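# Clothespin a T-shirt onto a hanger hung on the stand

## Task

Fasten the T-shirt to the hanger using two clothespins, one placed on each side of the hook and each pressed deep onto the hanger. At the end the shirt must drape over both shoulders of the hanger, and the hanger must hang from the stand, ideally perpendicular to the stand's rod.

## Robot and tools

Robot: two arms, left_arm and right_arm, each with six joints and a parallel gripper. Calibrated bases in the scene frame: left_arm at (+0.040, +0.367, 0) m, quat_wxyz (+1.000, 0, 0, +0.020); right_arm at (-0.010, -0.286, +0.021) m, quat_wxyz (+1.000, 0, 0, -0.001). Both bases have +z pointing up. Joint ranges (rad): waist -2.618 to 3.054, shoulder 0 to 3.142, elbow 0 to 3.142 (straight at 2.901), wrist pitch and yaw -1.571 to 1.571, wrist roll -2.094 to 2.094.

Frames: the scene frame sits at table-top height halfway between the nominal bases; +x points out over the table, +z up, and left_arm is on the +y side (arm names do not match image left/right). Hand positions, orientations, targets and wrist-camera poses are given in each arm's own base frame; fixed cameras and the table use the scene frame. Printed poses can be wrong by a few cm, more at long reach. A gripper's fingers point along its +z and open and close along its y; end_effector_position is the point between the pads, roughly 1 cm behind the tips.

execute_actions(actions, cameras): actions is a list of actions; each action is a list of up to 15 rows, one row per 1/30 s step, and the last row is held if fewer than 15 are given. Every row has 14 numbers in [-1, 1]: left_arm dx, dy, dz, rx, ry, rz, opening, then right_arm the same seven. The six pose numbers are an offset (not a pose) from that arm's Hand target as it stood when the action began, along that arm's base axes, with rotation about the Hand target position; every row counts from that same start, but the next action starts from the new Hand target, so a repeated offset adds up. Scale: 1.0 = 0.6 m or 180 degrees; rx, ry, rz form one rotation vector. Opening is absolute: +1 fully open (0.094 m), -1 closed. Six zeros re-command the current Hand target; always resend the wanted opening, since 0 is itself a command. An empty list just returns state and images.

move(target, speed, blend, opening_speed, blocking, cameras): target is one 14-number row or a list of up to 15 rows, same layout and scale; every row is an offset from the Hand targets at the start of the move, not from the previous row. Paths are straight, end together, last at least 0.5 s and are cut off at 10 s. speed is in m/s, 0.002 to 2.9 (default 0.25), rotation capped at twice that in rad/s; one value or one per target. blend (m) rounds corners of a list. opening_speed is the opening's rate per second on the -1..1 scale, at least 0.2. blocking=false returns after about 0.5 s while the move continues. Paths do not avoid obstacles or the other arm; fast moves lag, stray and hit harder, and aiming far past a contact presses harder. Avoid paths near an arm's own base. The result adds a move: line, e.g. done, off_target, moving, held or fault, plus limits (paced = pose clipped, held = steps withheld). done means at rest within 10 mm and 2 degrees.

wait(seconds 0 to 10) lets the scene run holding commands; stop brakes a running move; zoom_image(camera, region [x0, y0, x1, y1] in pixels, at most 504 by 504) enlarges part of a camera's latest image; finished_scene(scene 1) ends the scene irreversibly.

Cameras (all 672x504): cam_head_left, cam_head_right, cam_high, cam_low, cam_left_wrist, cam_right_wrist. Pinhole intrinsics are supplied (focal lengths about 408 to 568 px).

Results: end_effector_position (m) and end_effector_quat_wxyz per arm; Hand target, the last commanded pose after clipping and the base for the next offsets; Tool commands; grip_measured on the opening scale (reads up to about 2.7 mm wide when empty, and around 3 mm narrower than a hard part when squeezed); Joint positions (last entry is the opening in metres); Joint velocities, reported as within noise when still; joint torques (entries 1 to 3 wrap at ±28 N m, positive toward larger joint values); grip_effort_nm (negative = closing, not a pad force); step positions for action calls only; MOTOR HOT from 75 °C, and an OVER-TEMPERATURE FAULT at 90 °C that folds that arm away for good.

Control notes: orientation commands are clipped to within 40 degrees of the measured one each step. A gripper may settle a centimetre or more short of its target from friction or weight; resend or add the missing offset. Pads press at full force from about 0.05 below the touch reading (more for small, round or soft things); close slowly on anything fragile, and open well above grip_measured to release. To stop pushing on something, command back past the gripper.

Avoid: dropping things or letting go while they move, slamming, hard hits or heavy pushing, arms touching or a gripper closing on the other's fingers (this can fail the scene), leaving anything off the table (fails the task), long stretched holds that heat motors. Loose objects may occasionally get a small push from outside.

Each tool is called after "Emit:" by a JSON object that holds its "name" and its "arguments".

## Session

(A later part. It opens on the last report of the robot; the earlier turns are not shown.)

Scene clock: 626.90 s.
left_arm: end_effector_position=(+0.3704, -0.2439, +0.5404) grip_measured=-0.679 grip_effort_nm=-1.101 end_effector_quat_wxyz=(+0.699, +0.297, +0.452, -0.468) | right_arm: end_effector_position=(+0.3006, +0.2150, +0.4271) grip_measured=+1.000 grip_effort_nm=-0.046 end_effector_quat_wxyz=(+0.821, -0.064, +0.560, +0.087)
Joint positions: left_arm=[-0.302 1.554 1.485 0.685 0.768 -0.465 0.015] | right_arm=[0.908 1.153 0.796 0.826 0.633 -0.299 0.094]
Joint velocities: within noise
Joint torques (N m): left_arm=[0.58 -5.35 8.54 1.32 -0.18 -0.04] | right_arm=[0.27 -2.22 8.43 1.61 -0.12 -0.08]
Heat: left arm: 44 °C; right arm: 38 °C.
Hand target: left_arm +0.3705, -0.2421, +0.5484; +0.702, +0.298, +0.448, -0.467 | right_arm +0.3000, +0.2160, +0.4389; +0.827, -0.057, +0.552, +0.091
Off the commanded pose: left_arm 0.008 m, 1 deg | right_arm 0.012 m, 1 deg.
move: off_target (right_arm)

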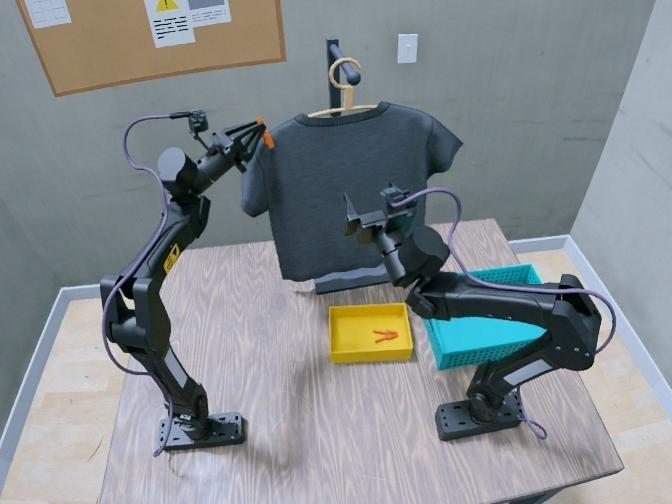

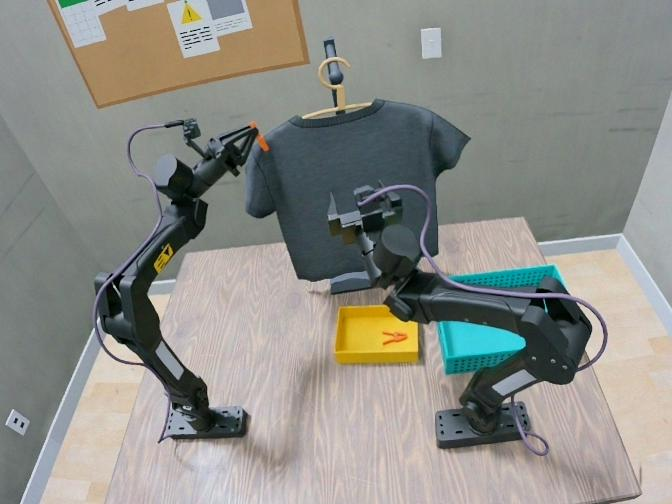

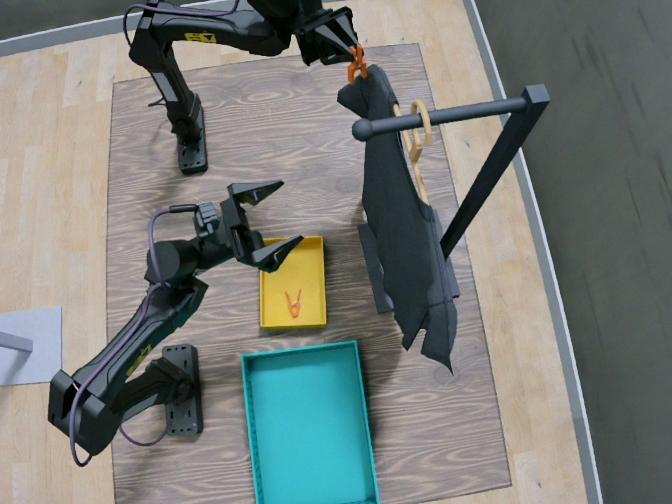

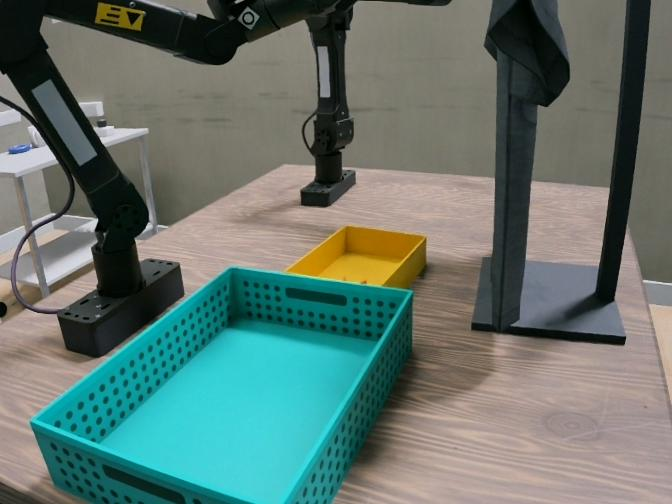

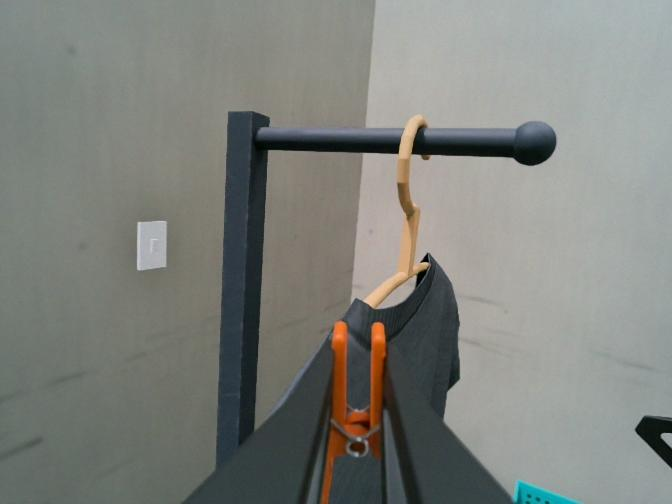

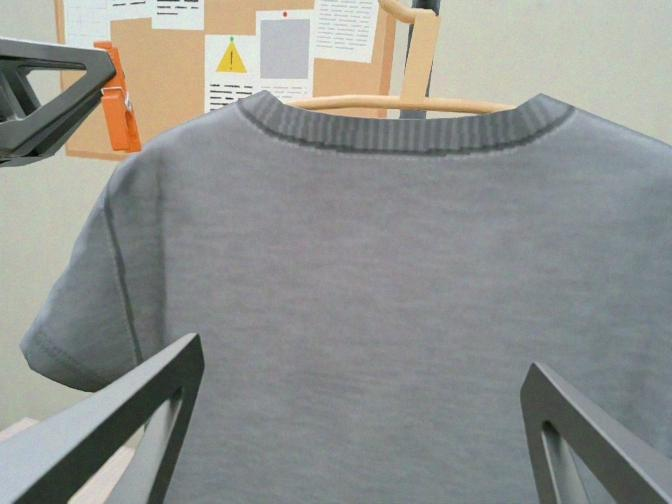

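Emit:
{"name": "move", "arguments": {"target": [[0.0,0.0,0.1077,0,0,0,-0.8, 0,0,0,0,0,0,1],[0.032,-0.0382,0.096,0,0,0,-0.8, 0,0,0,0,0,0,1]], "speed": 0.1, "cameras": ["cam_head_left","cam_high","cam_left_wrist","cam_right_wrist"]}}

Emit:
{"name": "zoom_image", "arguments": {"camera": "cam_high", "region": [310, 20, 450, 130]}}

Emit:
{"name": "zoom_image", "arguments": {"camera": "cam_right_wrist", "region": [50, 0, 350, 225]}}

Emit:
{"name": "zoom_image", "arguments": {"camera": "cam_left_wrist", "region": [220, 200, 500, 504]}}

Scene clock: 680.20 s.
left_arm: end_effector_position=(+0.3943, -0.2665, +0.5926) grip_measured=-0.679 grip_effort_nm=-1.101 end_effector_quat_wxyz=(+0.690, +0.301, +0.459, -0.472) | right_arm: end_effector_position=(+0.3006, +0.2148, +0.4273) grip_measured=+1.000 grip_effort_nm=-0.042 end_effector_quat_wxyz=(+0.822, -0.063, +0.560, +0.087)
Joint positions: left_arm=[-0.338 1.733 1.917 0.393 0.753 -0.439 0.015] | right_arm=[0.908 1.153 0.796 0.828 0.634 -0.3 0.094]
Joint velocities: within noise
Joint torques (N m): left_arm=[-0.38 -6.72 8.29 1.32 -0.43 0.07] | right_arm=[0.2 -2.04 8.42 1.62 -0.08 -0.03]
Heat: left arm: 38 °C; right arm: 36 °C.
Hand target: left_arm +0.3898, -0.2650, +0.6060; +0.702, +0.298, +0.448, -0.467 | right_arm +0.3000, +0.2160, +0.4389; +0.827, -0.057, +0.552, +0.091
Off the commanded pose: left_arm 0.014 m, 2 deg | right_arm 0.012 m, 1 deg.
move: off_target (left_arm, right_arm)
Images, in order (width x height): cam_head_left 672x504, cam_high 672x504, cam_left_wrist 672x504, cam_right_wrist 672x504.

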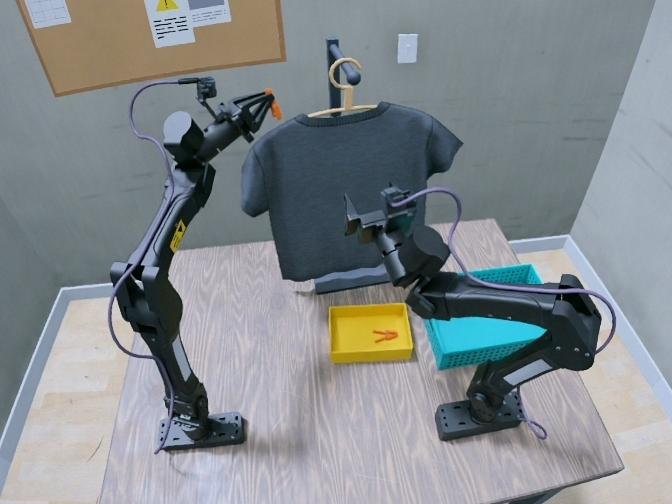

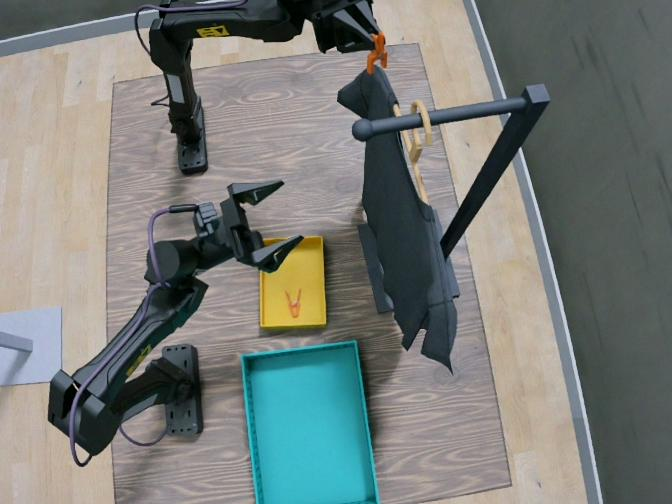

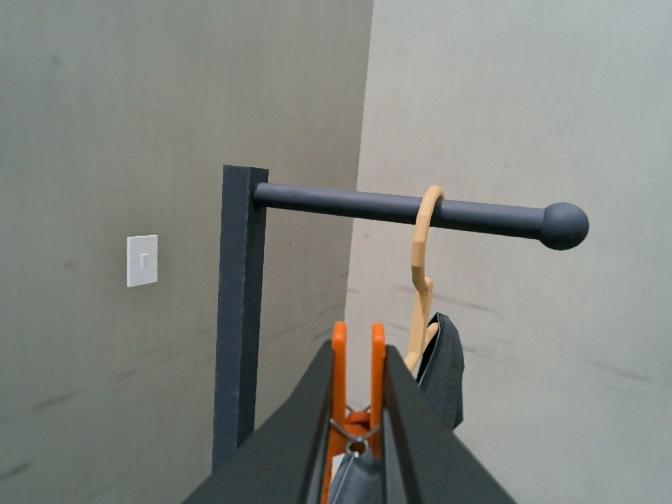

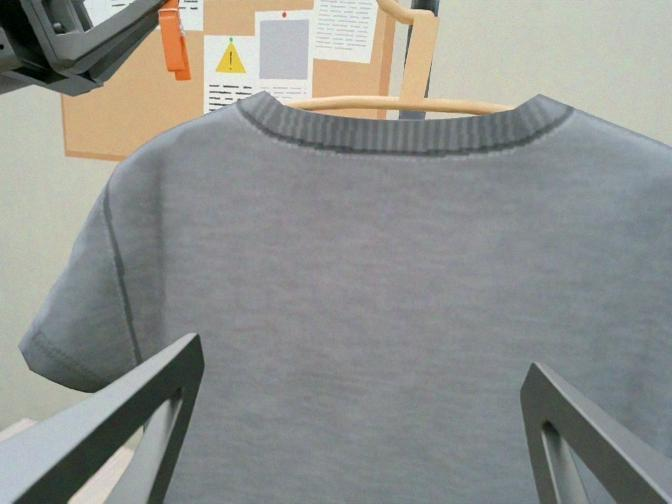

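Scaled by 3.600 from the camera's 672x504 image, which has a finer 960x720 frame.

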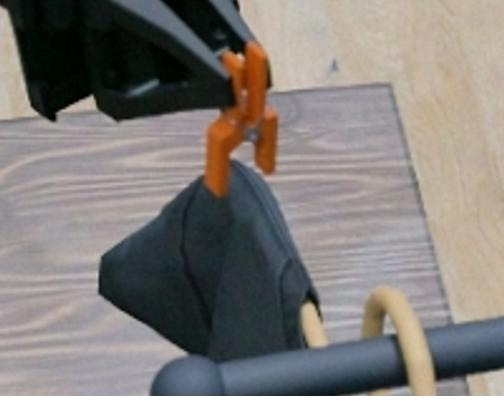

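Scaled by 1.680 from the camera's 672x504 image, which has a finer 960x720 frame.

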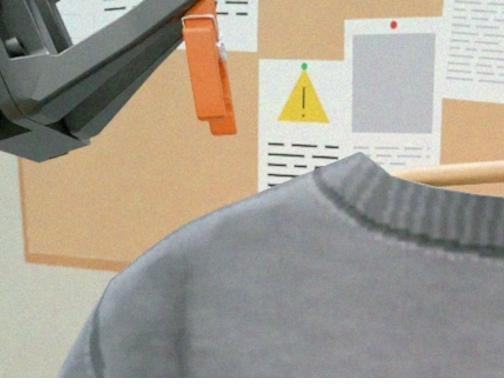

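Scaled by 1.658 from the camera's 672x504 image, which has a finer 960x720 frame.

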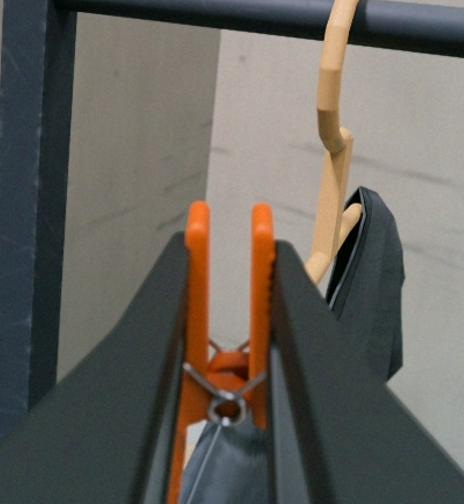

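Emit:
{"name": "move", "arguments": {"target": [0.0155,-0.009,-0.0517,0,0,0,-0.8, 0,0,0,0,0,0,1], "speed": 0.06, "cameras": ["cam_head_left","cam_high","cam_left_wrist","cam_right_wrist"]}}

Emit:
{"name": "zoom_image", "arguments": {"camera": "cam_high", "region": [310, 20, 450, 130]}}

Emit:
{"name": "zoom_image", "arguments": {"camera": "cam_right_wrist", "region": [50, 0, 350, 225]}}

Emit:
{"name": "zoom_image", "arguments": {"camera": "cam_left_wrist", "region": [220, 250, 500, 504]}}

Scene clock: 710.73 s.
left_arm: end_effector_position=(+0.4050, -0.2697, +0.5667) grip_measured=-0.679 grip_effort_nm=-1.096 end_effector_quat_wxyz=(+0.690, +0.299, +0.462, -0.470) | right_arm: end_effector_position=(+0.3006, +0.2148, +0.4273) grip_measured=+1.000 grip_effort_nm=-0.037 end_effector_quat_wxyz=(+0.822, -0.063, +0.560, +0.087)
Joint positions: left_arm=[-0.338 1.733 1.812 0.489 0.749 -0.434 0.015] | right_arm=[0.908 1.153 0.796 0.828 0.634 -0.3 0.094]
Joint velocities: within noise
Joint torques (N m): left_arm=[-0.91 -7.38 5.63 1.61 -0.38 0.04] | right_arm=[0.36 -2.07 8.38 1.62 -0.12 -0.04]
Heat: left arm: 38 °C; right arm: 36 °C.
Hand target: left_arm +0.3991, -0.2704, +0.5750; +0.702, +0.298, +0.448, -0.467 | right_arm +0.3000, +0.2161, +0.4389; +0.827, -0.057, +0.552, +0.091
Off the commanded pose: left_arm 0.010 m, 2 deg | right_arm 0.012 m, 1 deg.
move: off_target (right_arm)
Images, in order (width x height): cam_head_left 672x504, cam_high 672x504, cam_left_wrist 672x504, cam_right_wrist 672x504.

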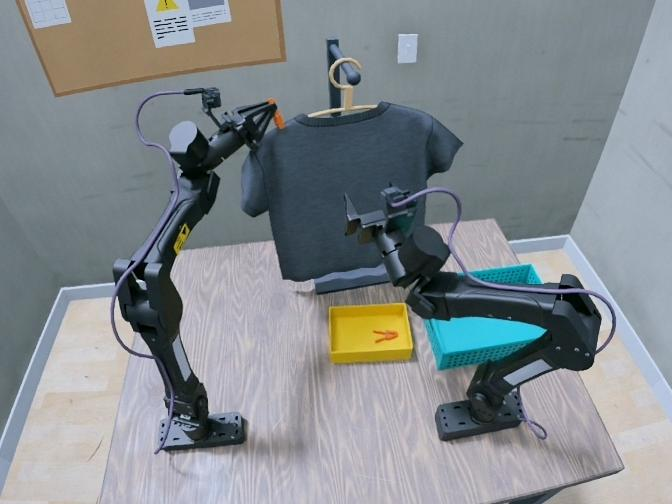

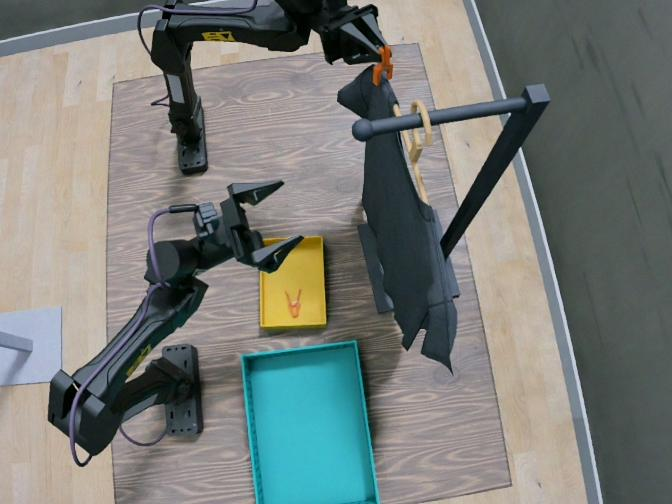

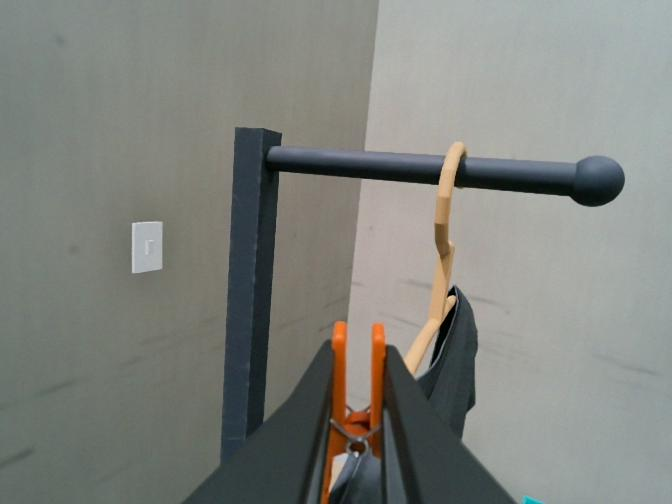

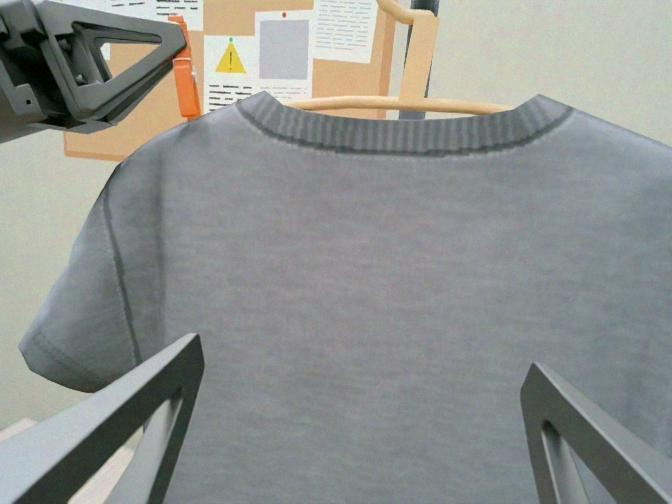

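Scaled by 3.600 from the camera's 672x504 image, which has a finer 960x720 frame.

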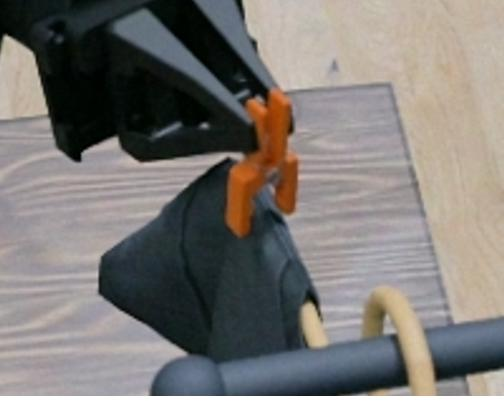

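Scaled by 1.680 from the camera's 672x504 image, which has a finer 960x720 frame.

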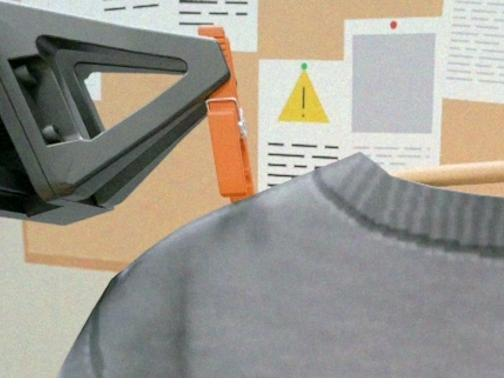

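Scaled by 1.800 from the camera's 672x504 image, which has a finer 960x720 frame.

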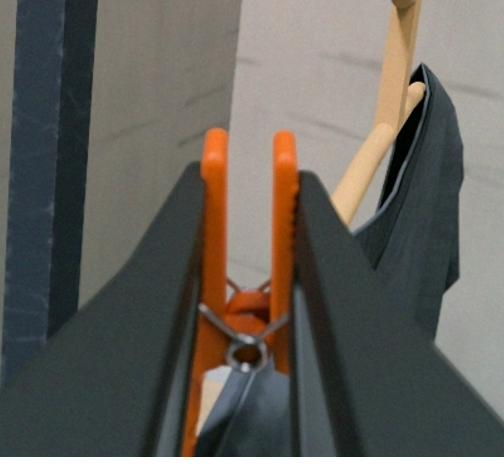

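Emit:
{"name": "move", "arguments": {"target": [0.0062,0.0015,0.022,0,0,-0.0944,-0.8, 0,0,0,0,0,0,1], "speed": 0.08, "cameras": ["cam_head_left","cam_high","cam_left_wrist","cam_right_wrist"]}}

Emit:
{"name": "zoom_image", "arguments": {"camera": "cam_high", "region": [340, 40, 440, 120]}}

Emit:
{"name": "zoom_image", "arguments": {"camera": "cam_right_wrist", "region": [50, 0, 350, 225]}}

Emit:
{"name": "zoom_image", "arguments": {"camera": "cam_left_wrist", "region": [220, 250, 500, 504]}}

Scene clock: 741.40 s.
left_arm: end_effector_position=(+0.4050, -0.2740, +0.5799) grip_measured=-0.679 grip_effort_nm=-1.101 end_effector_quat_wxyz=(+0.614, +0.355, +0.413, -0.571) | right_arm: end_effector_position=(+0.3006, +0.2148, +0.4273) grip_measured=+1.000 grip_effort_nm=-0.037 end_effector_quat_wxyz=(+0.822, -0.063, +0.560, +0.087)
Joint positions: left_arm=[-0.284 1.966 2.1 0.721 1.003 -0.81 0.015] | right_arm=[0.908 1.153 0.796 0.828 0.634 -0.3 0.094]
Joint velocities: within noise
Joint torques (N m): left_arm=[0.75 -7.27 7.9 1.16 -0.4 -0.08] | right_arm=[0.36 -2.15 8.44 1.57 -0.09 -0.04]
Heat: left arm: 38 °C; right arm: 36 °C.
Hand target: left_arm +0.4027, -0.2696, +0.5882; +0.625, +0.361, +0.399, -0.566 | right_arm +0.3000, +0.2161, +0.4389; +0.827, -0.057, +0.552, +0.091
Off the commanded pose: left_arm 0.010 m, 2 deg | right_arm 0.012 m, 1 deg.
move: off_target (right_arm)
Images, in order (width x height): cam_head_left 672x504, cam_high 672x504, cam_left_wrist 672x504, cam_right_wrist 672x504.

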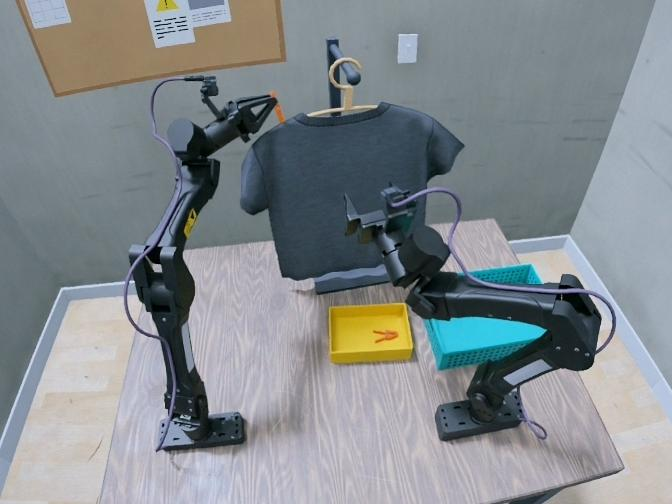

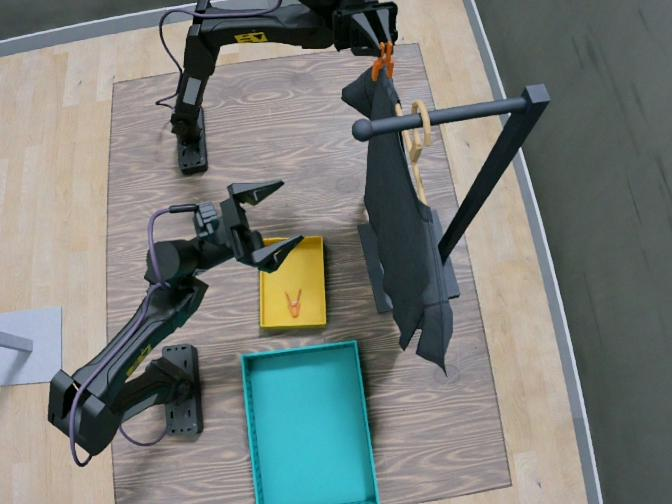

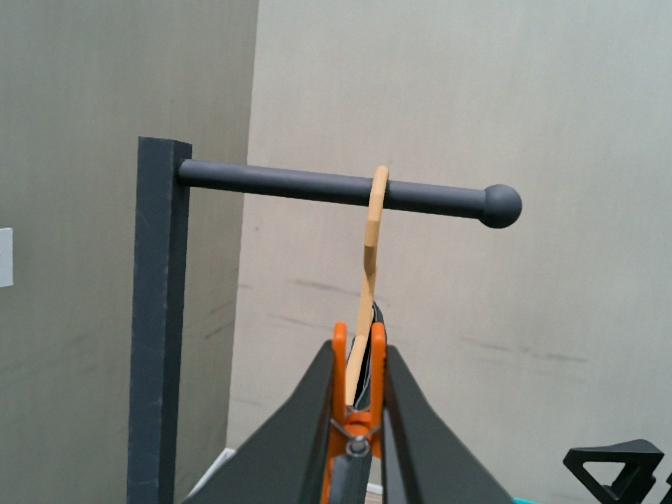

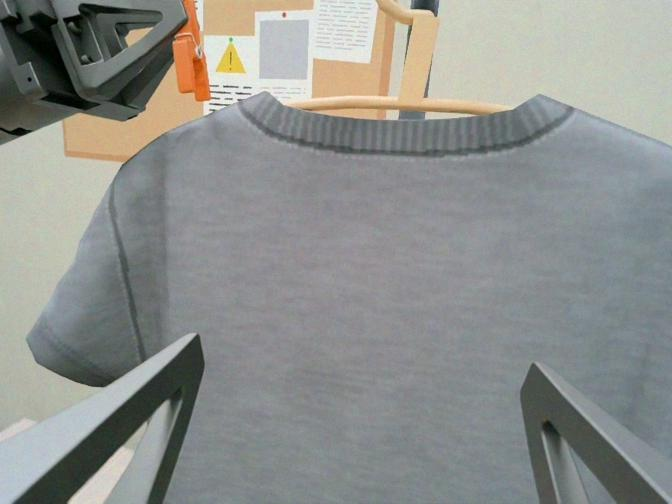

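Scaled by 5.040 from the camera's 672x504 image, which has a finer 960x720 frame.

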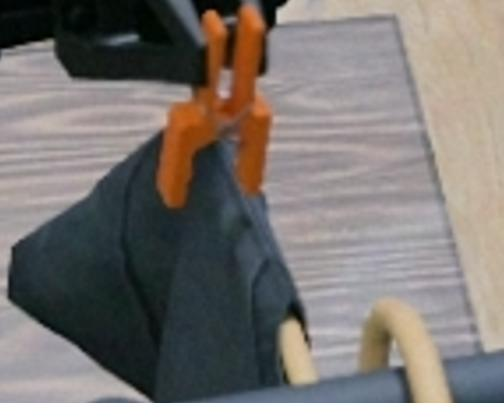

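Scaled by 1.680 from the camera's 672x504 image, which has a finer 960x720 frame.

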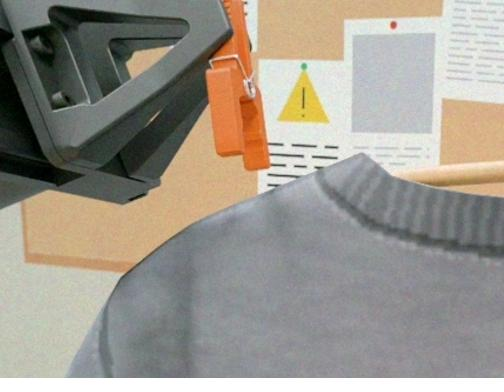

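Scaled by 1.800 from the camera's 672x504 image, which has a finer 960x720 frame.

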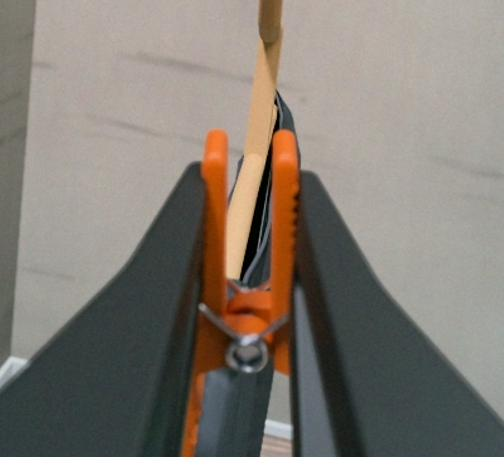

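Emit:
{"name": "zoom_image", "arguments": {"camera": "cam_left_wrist", "region": [290, 240, 430, 504]}}

Emit:
{"name": "zoom_image", "arguments": {"camera": "cam_high", "region": [360, 60, 420, 120]}}

Emit:
{"name": "zoom_image", "arguments": {"camera": "cam_head_left", "region": [220, 70, 400, 205]}}

Emit:
{"name": "zoom_image", "arguments": {"camera": "cam_head_right", "region": [220, 70, 400, 205]}}

Scaled by 1.909 from the camera's 672x504 image, which has a finer 960x720 frame.

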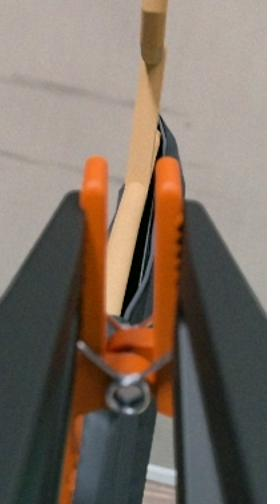

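Scaled by 8.400 from the camera's 672x504 image, which has a finer 960x720 frame.

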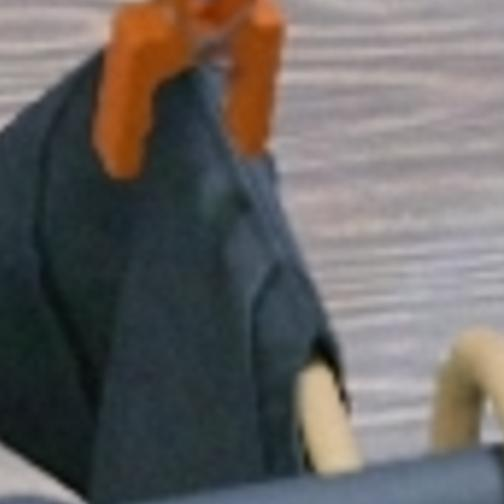

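Scaled by 2.800 from the camera's 672x504 image, which has a finer 960x720 frame.

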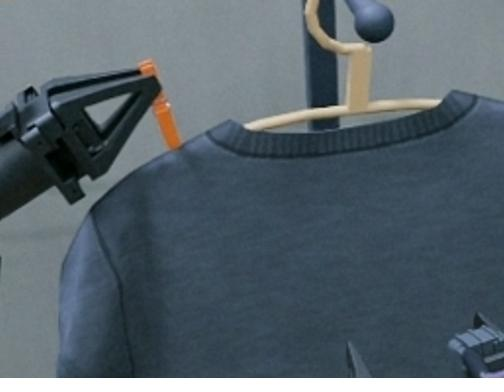

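This scene's latest camera images include none from cam_head_right. They are from: cam_head_left, cam_high, cam_left_wrist, cam_right_wrist. cam_head_right's image comes with the result of a call that names it in "cameras".

Emit:
{"name": "execute_actions", "arguments": {"actions": [], "cameras": ["all"]}}

Scene clock: 761.93 s.
left_arm: end_effector_position=(+0.4046, -0.2740, +0.5801) grip_measured=-0.679 grip_effort_nm=-1.101 end_effector_quat_wxyz=(+0.614, +0.356, +0.413, -0.571) | right_arm: end_effector_position=(+0.3006, +0.2147, +0.4272) grip_measured=+1.000 grip_effort_nm=-0.037 end_effector_quat_wxyz=(+0.821, -0.063, +0.560, +0.086)
Joint positions: left_arm=[-0.284 1.966 2.1 0.724 1.004 -0.811 0.015] | right_arm=[0.908 1.153 0.796 0.828 0.635 -0.3 0.094]
Joint velocities: within noise
Joint torques (N m): left_arm=[0.62 -7.45 7.83 1.21 -0.33 0.01] | right_arm=[0.35 -2.07 8.5 1.61 -0.1 -0.05]
Heat: left arm: 38 °C; right arm: 36 °C.
Hand target: left_arm +0.4027, -0.2696, +0.5882; +0.625, +0.361, +0.399, -0.566 | right_arm +0.3000, +0.2160, +0.4389; +0.827, -0.057, +0.552, +0.091
Tool commands: left_gripper/opening=-0.8 right_gripper/opening=+1.0
Off the commanded pose: left_arm 0.009 m, 2 deg | right_arm 0.012 m, 1 deg.

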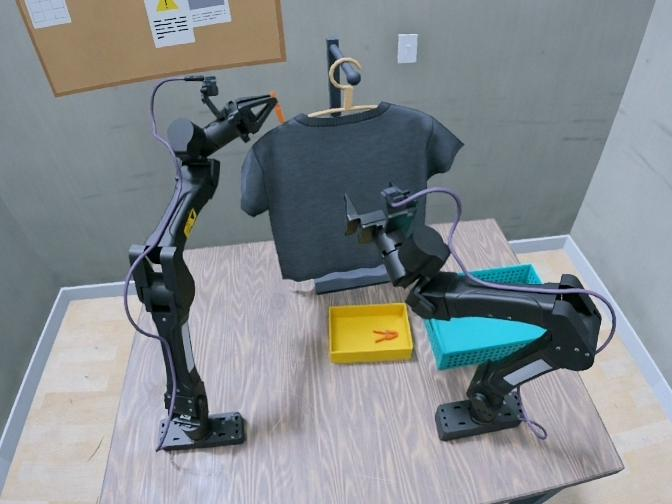

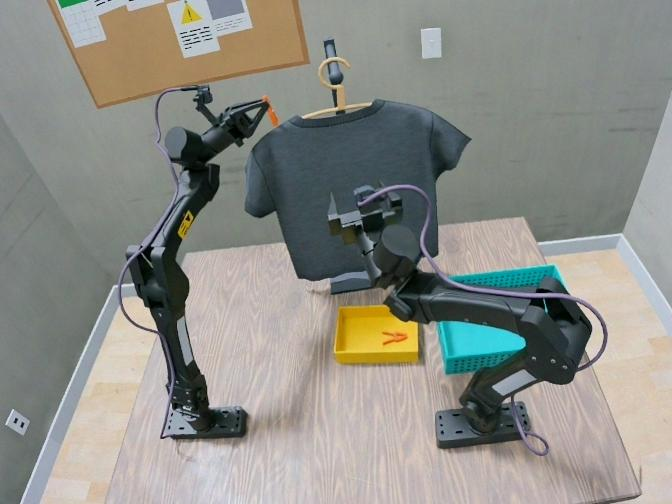

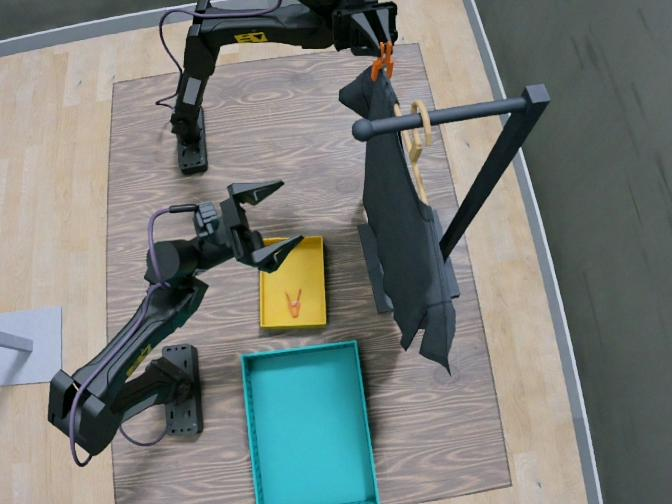

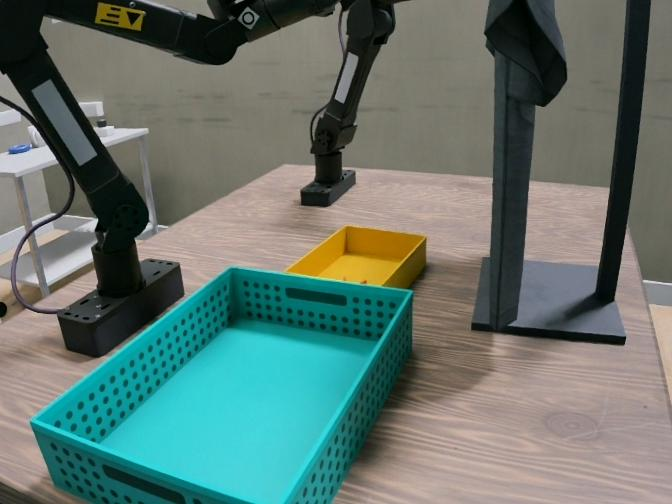

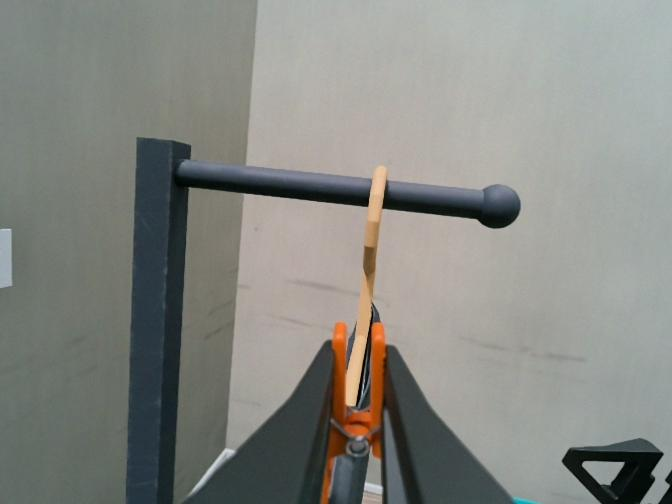

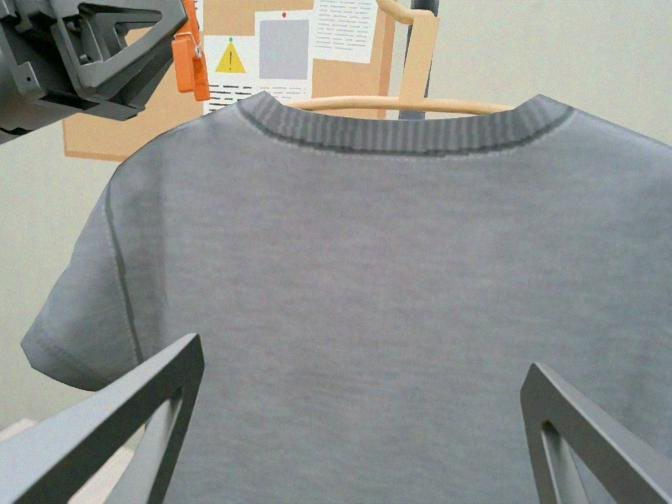

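Emit:
{"name": "move", "arguments": {"target": [0.0175, -0.0007, 0.0, 0, 0, 0, -0.8, 0, 0, 0, 0, 0, 0, 1.0], "speed": 0.05, "cameras": ["cam_high", "cam_left_wrist", "cam_right_wrist"]}}

Scene clock: 776.60 s.
left_arm: end_effector_position=(+0.4136, -0.2739, +0.5821) grip_measured=-0.679 grip_effort_nm=-1.101 end_effector_quat_wxyz=(+0.618, +0.359, +0.406, -0.569) | right_arm: end_effector_position=(+0.3006, +0.2147, +0.4272) grip_measured=+1.000 grip_effort_nm=-0.037 end_effector_quat_wxyz=(+0.821, -0.063, +0.560, +0.086)
Joint positions: left_arm=[-0.278 2.022 2.181 0.724 1.007 -0.82 0.015] | right_arm=[0.908 1.153 0.796 0.828 0.635 -0.3 0.094]
Joint velocities: within noise
Joint torques (N m): left_arm=[0.54 -7.8 7.68 0.93 -0.33 -0.02] | right_arm=[0.27 -1.92 8.49 1.6 -0.11 -0.01]
Heat: left arm: 37 °C; right arm: 36 °C.
Hand target: left_arm +0.4133, -0.2700, +0.5881; +0.625, +0.361, +0.399, -0.566 | right_arm +0.3000, +0.2160, +0.4389; +0.827, -0.057, +0.552, +0.091
Off the commanded pose: left_arm 0.007 m, 1 deg | right_arm 0.012 m, 1 deg.
move: off_target (right_arm)
Images, in order (width x height): cam_high 672x504, cam_left_wrist 672x504, cam_right_wrist 672x504.

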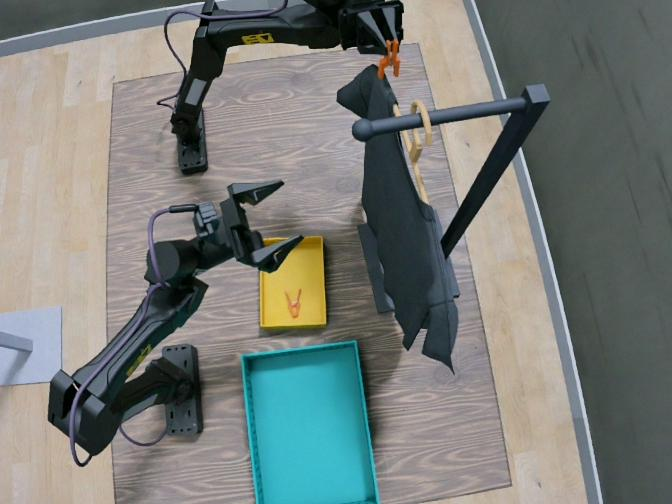

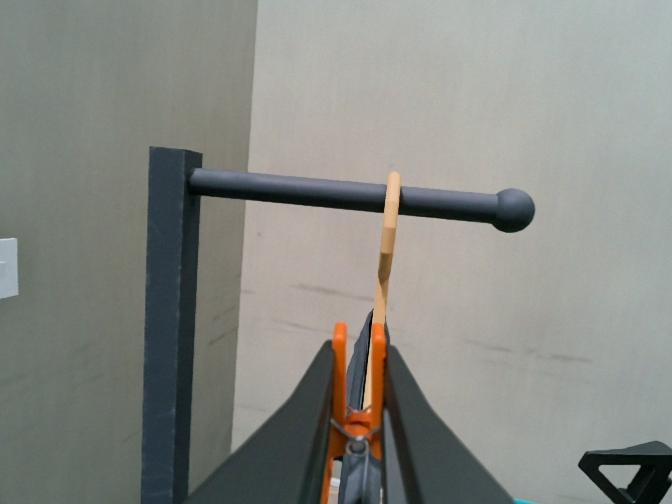

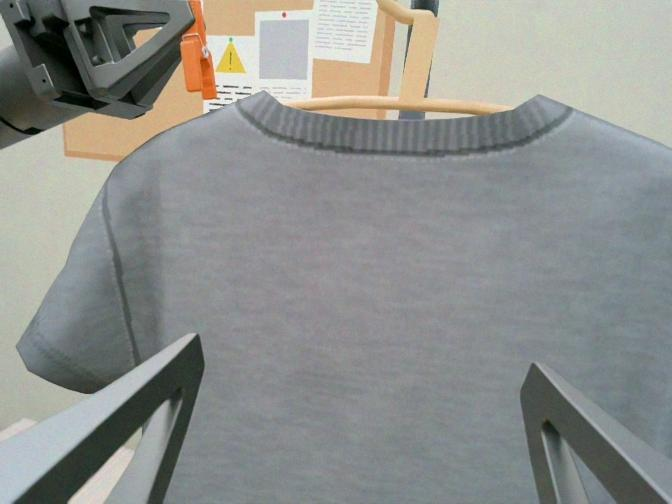

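Emit:
{"name": "zoom_image", "arguments": {"camera": "cam_high", "region": [350, 30, 450, 105]}}

Emit:
{"name": "zoom_image", "arguments": {"camera": "cam_left_wrist", "region": [290, 300, 440, 504]}}

Emit:
{"name": "zoom_image", "arguments": {"camera": "cam_right_wrist", "region": [80, 0, 300, 200]}}

Scaled by 5.040 from the camera's 672x504 image, which has a finer 960x720 frame.

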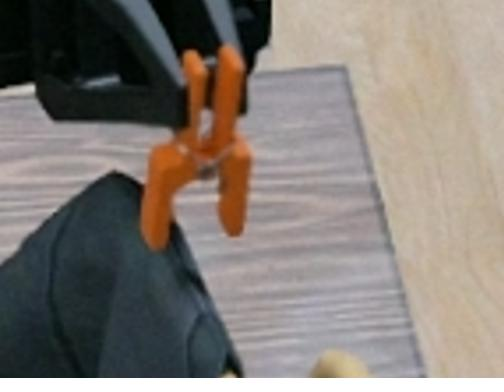

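Scaled by 2.471 from the camera's 672x504 image, which has a finer 960x720 frame.

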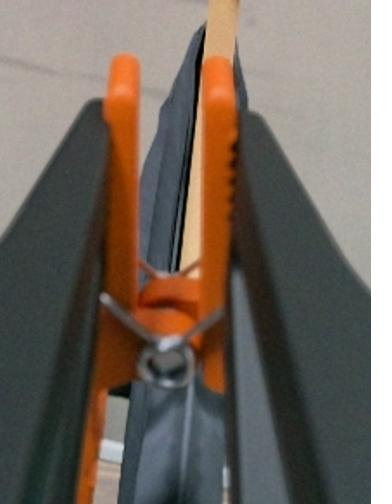

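Scaled by 2.291 from the camera's 672x504 image, which has a finer 960x720 frame.

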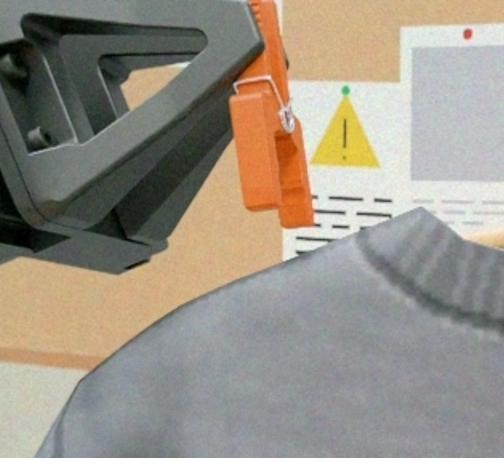

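Emit:
{"name": "zoom_image", "arguments": {"camera": "cam_high", "region": [360, 50, 440, 110]}}

Emit:
{"name": "zoom_image", "arguments": {"camera": "cam_high", "region": [370, 90, 450, 220]}}

Scaled by 6.300 from the camera's 672x504 image, which has a finer 960x720 frame.

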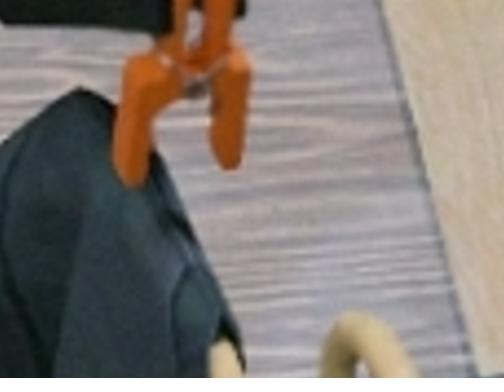

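Scaled by 3.877 from the camera's 672x504 image, which has a finer 960x720 frame.

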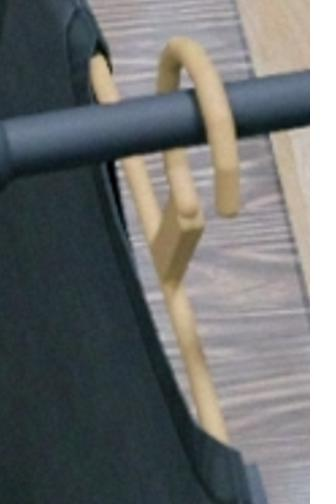

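Emit:
{"name": "move", "arguments": {"target": [-0.0083, 0.0, 0.0, 0, 0, 0, -0.8, 0, 0, 0, 0, 0, 0, 1.0], "speed": 0.05, "cameras": ["cam_high", "cam_left_wrist", "cam_right_wrist"]}}

Emit:
{"name": "zoom_image", "arguments": {"camera": "cam_high", "region": [360, 50, 440, 110]}}

Emit:
{"name": "zoom_image", "arguments": {"camera": "cam_left_wrist", "region": [310, 384, 410, 504]}}

Scene clock: 829.07 s.
left_arm: end_effector_position=(+0.4135, -0.2739, +0.5820) grip_measured=-0.679 grip_effort_nm=-1.096 end_effector_quat_wxyz=(+0.618, +0.359, +0.406, -0.569) | right_arm: end_effector_position=(+0.3006, +0.2147, +0.4272) grip_measured=+1.000 grip_effort_nm=-0.042 end_effector_quat_wxyz=(+0.821, -0.063, +0.560, +0.086)
Joint positions: left_arm=[-0.278 2.022 2.181 0.724 1.008 -0.821 0.015] | right_arm=[0.908 1.153 0.796 0.828 0.635 -0.3 0.094]
Joint velocities: within noise
Joint torques (N m): left_arm=[0.65 -9.2 4.85 0.99 -0.39 -0.03] | right_arm=[0.25 -2.11 8.47 1.61 -0.09 -0.05]
Heat: left arm: 38 °C; right arm: 36 °C.
Hand target: left_arm +0.4084, -0.2700, +0.5881; +0.625, +0.361, +0.399, -0.566 | right_arm +0.3000, +0.2161, +0.4389; +0.827, -0.057, +0.552, +0.091
Off the commanded pose: left_arm 0.009 m, 1 deg | right_arm 0.012 m, 1 deg.
move: off_target (right_arm)
Images, in order (width x height): cam_high 672x504, cam_left_wrist 672x504, cam_right_wrist 672x504.

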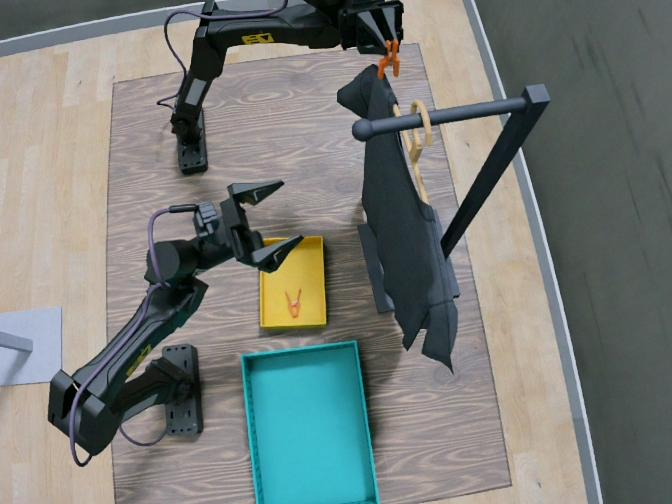

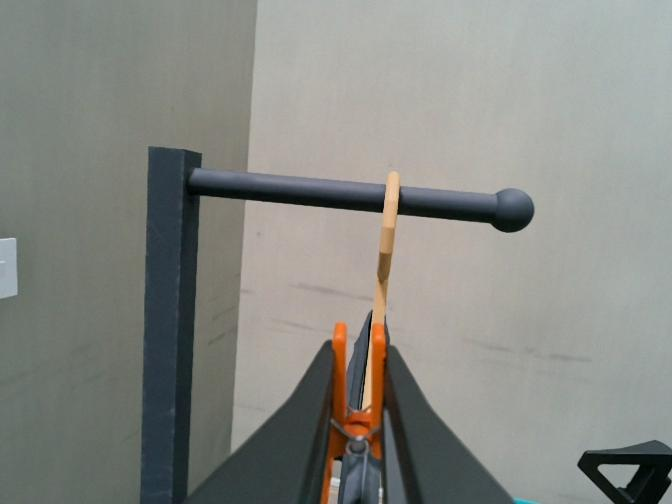

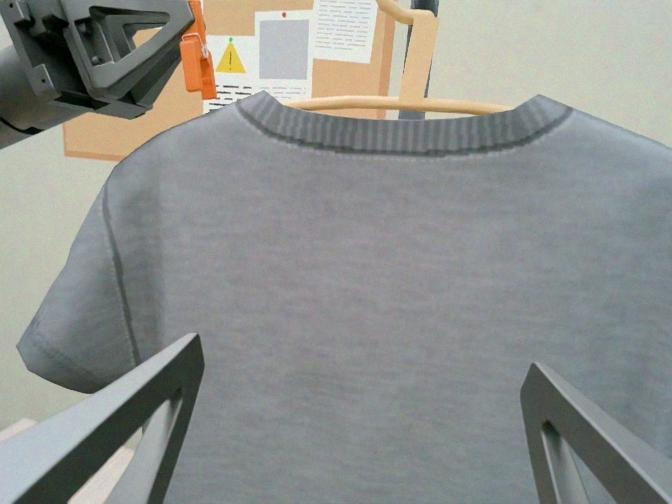

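Scaled by 6.300 from the camera's 672x504 image, which has a finer 960x720 frame.

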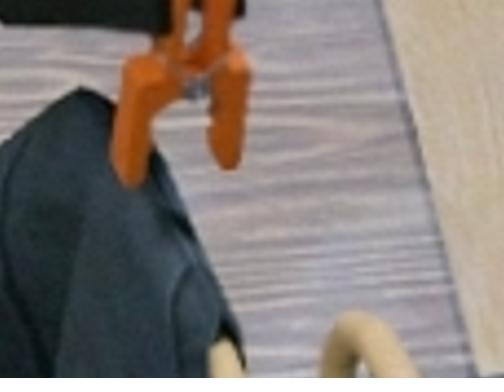

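Scaled by 4.200 from the camera's 672x504 image, which has a finer 960x720 frame.

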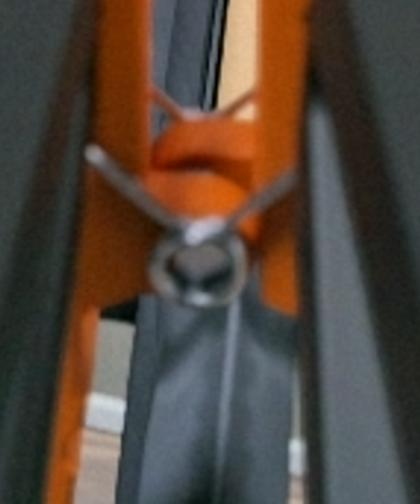

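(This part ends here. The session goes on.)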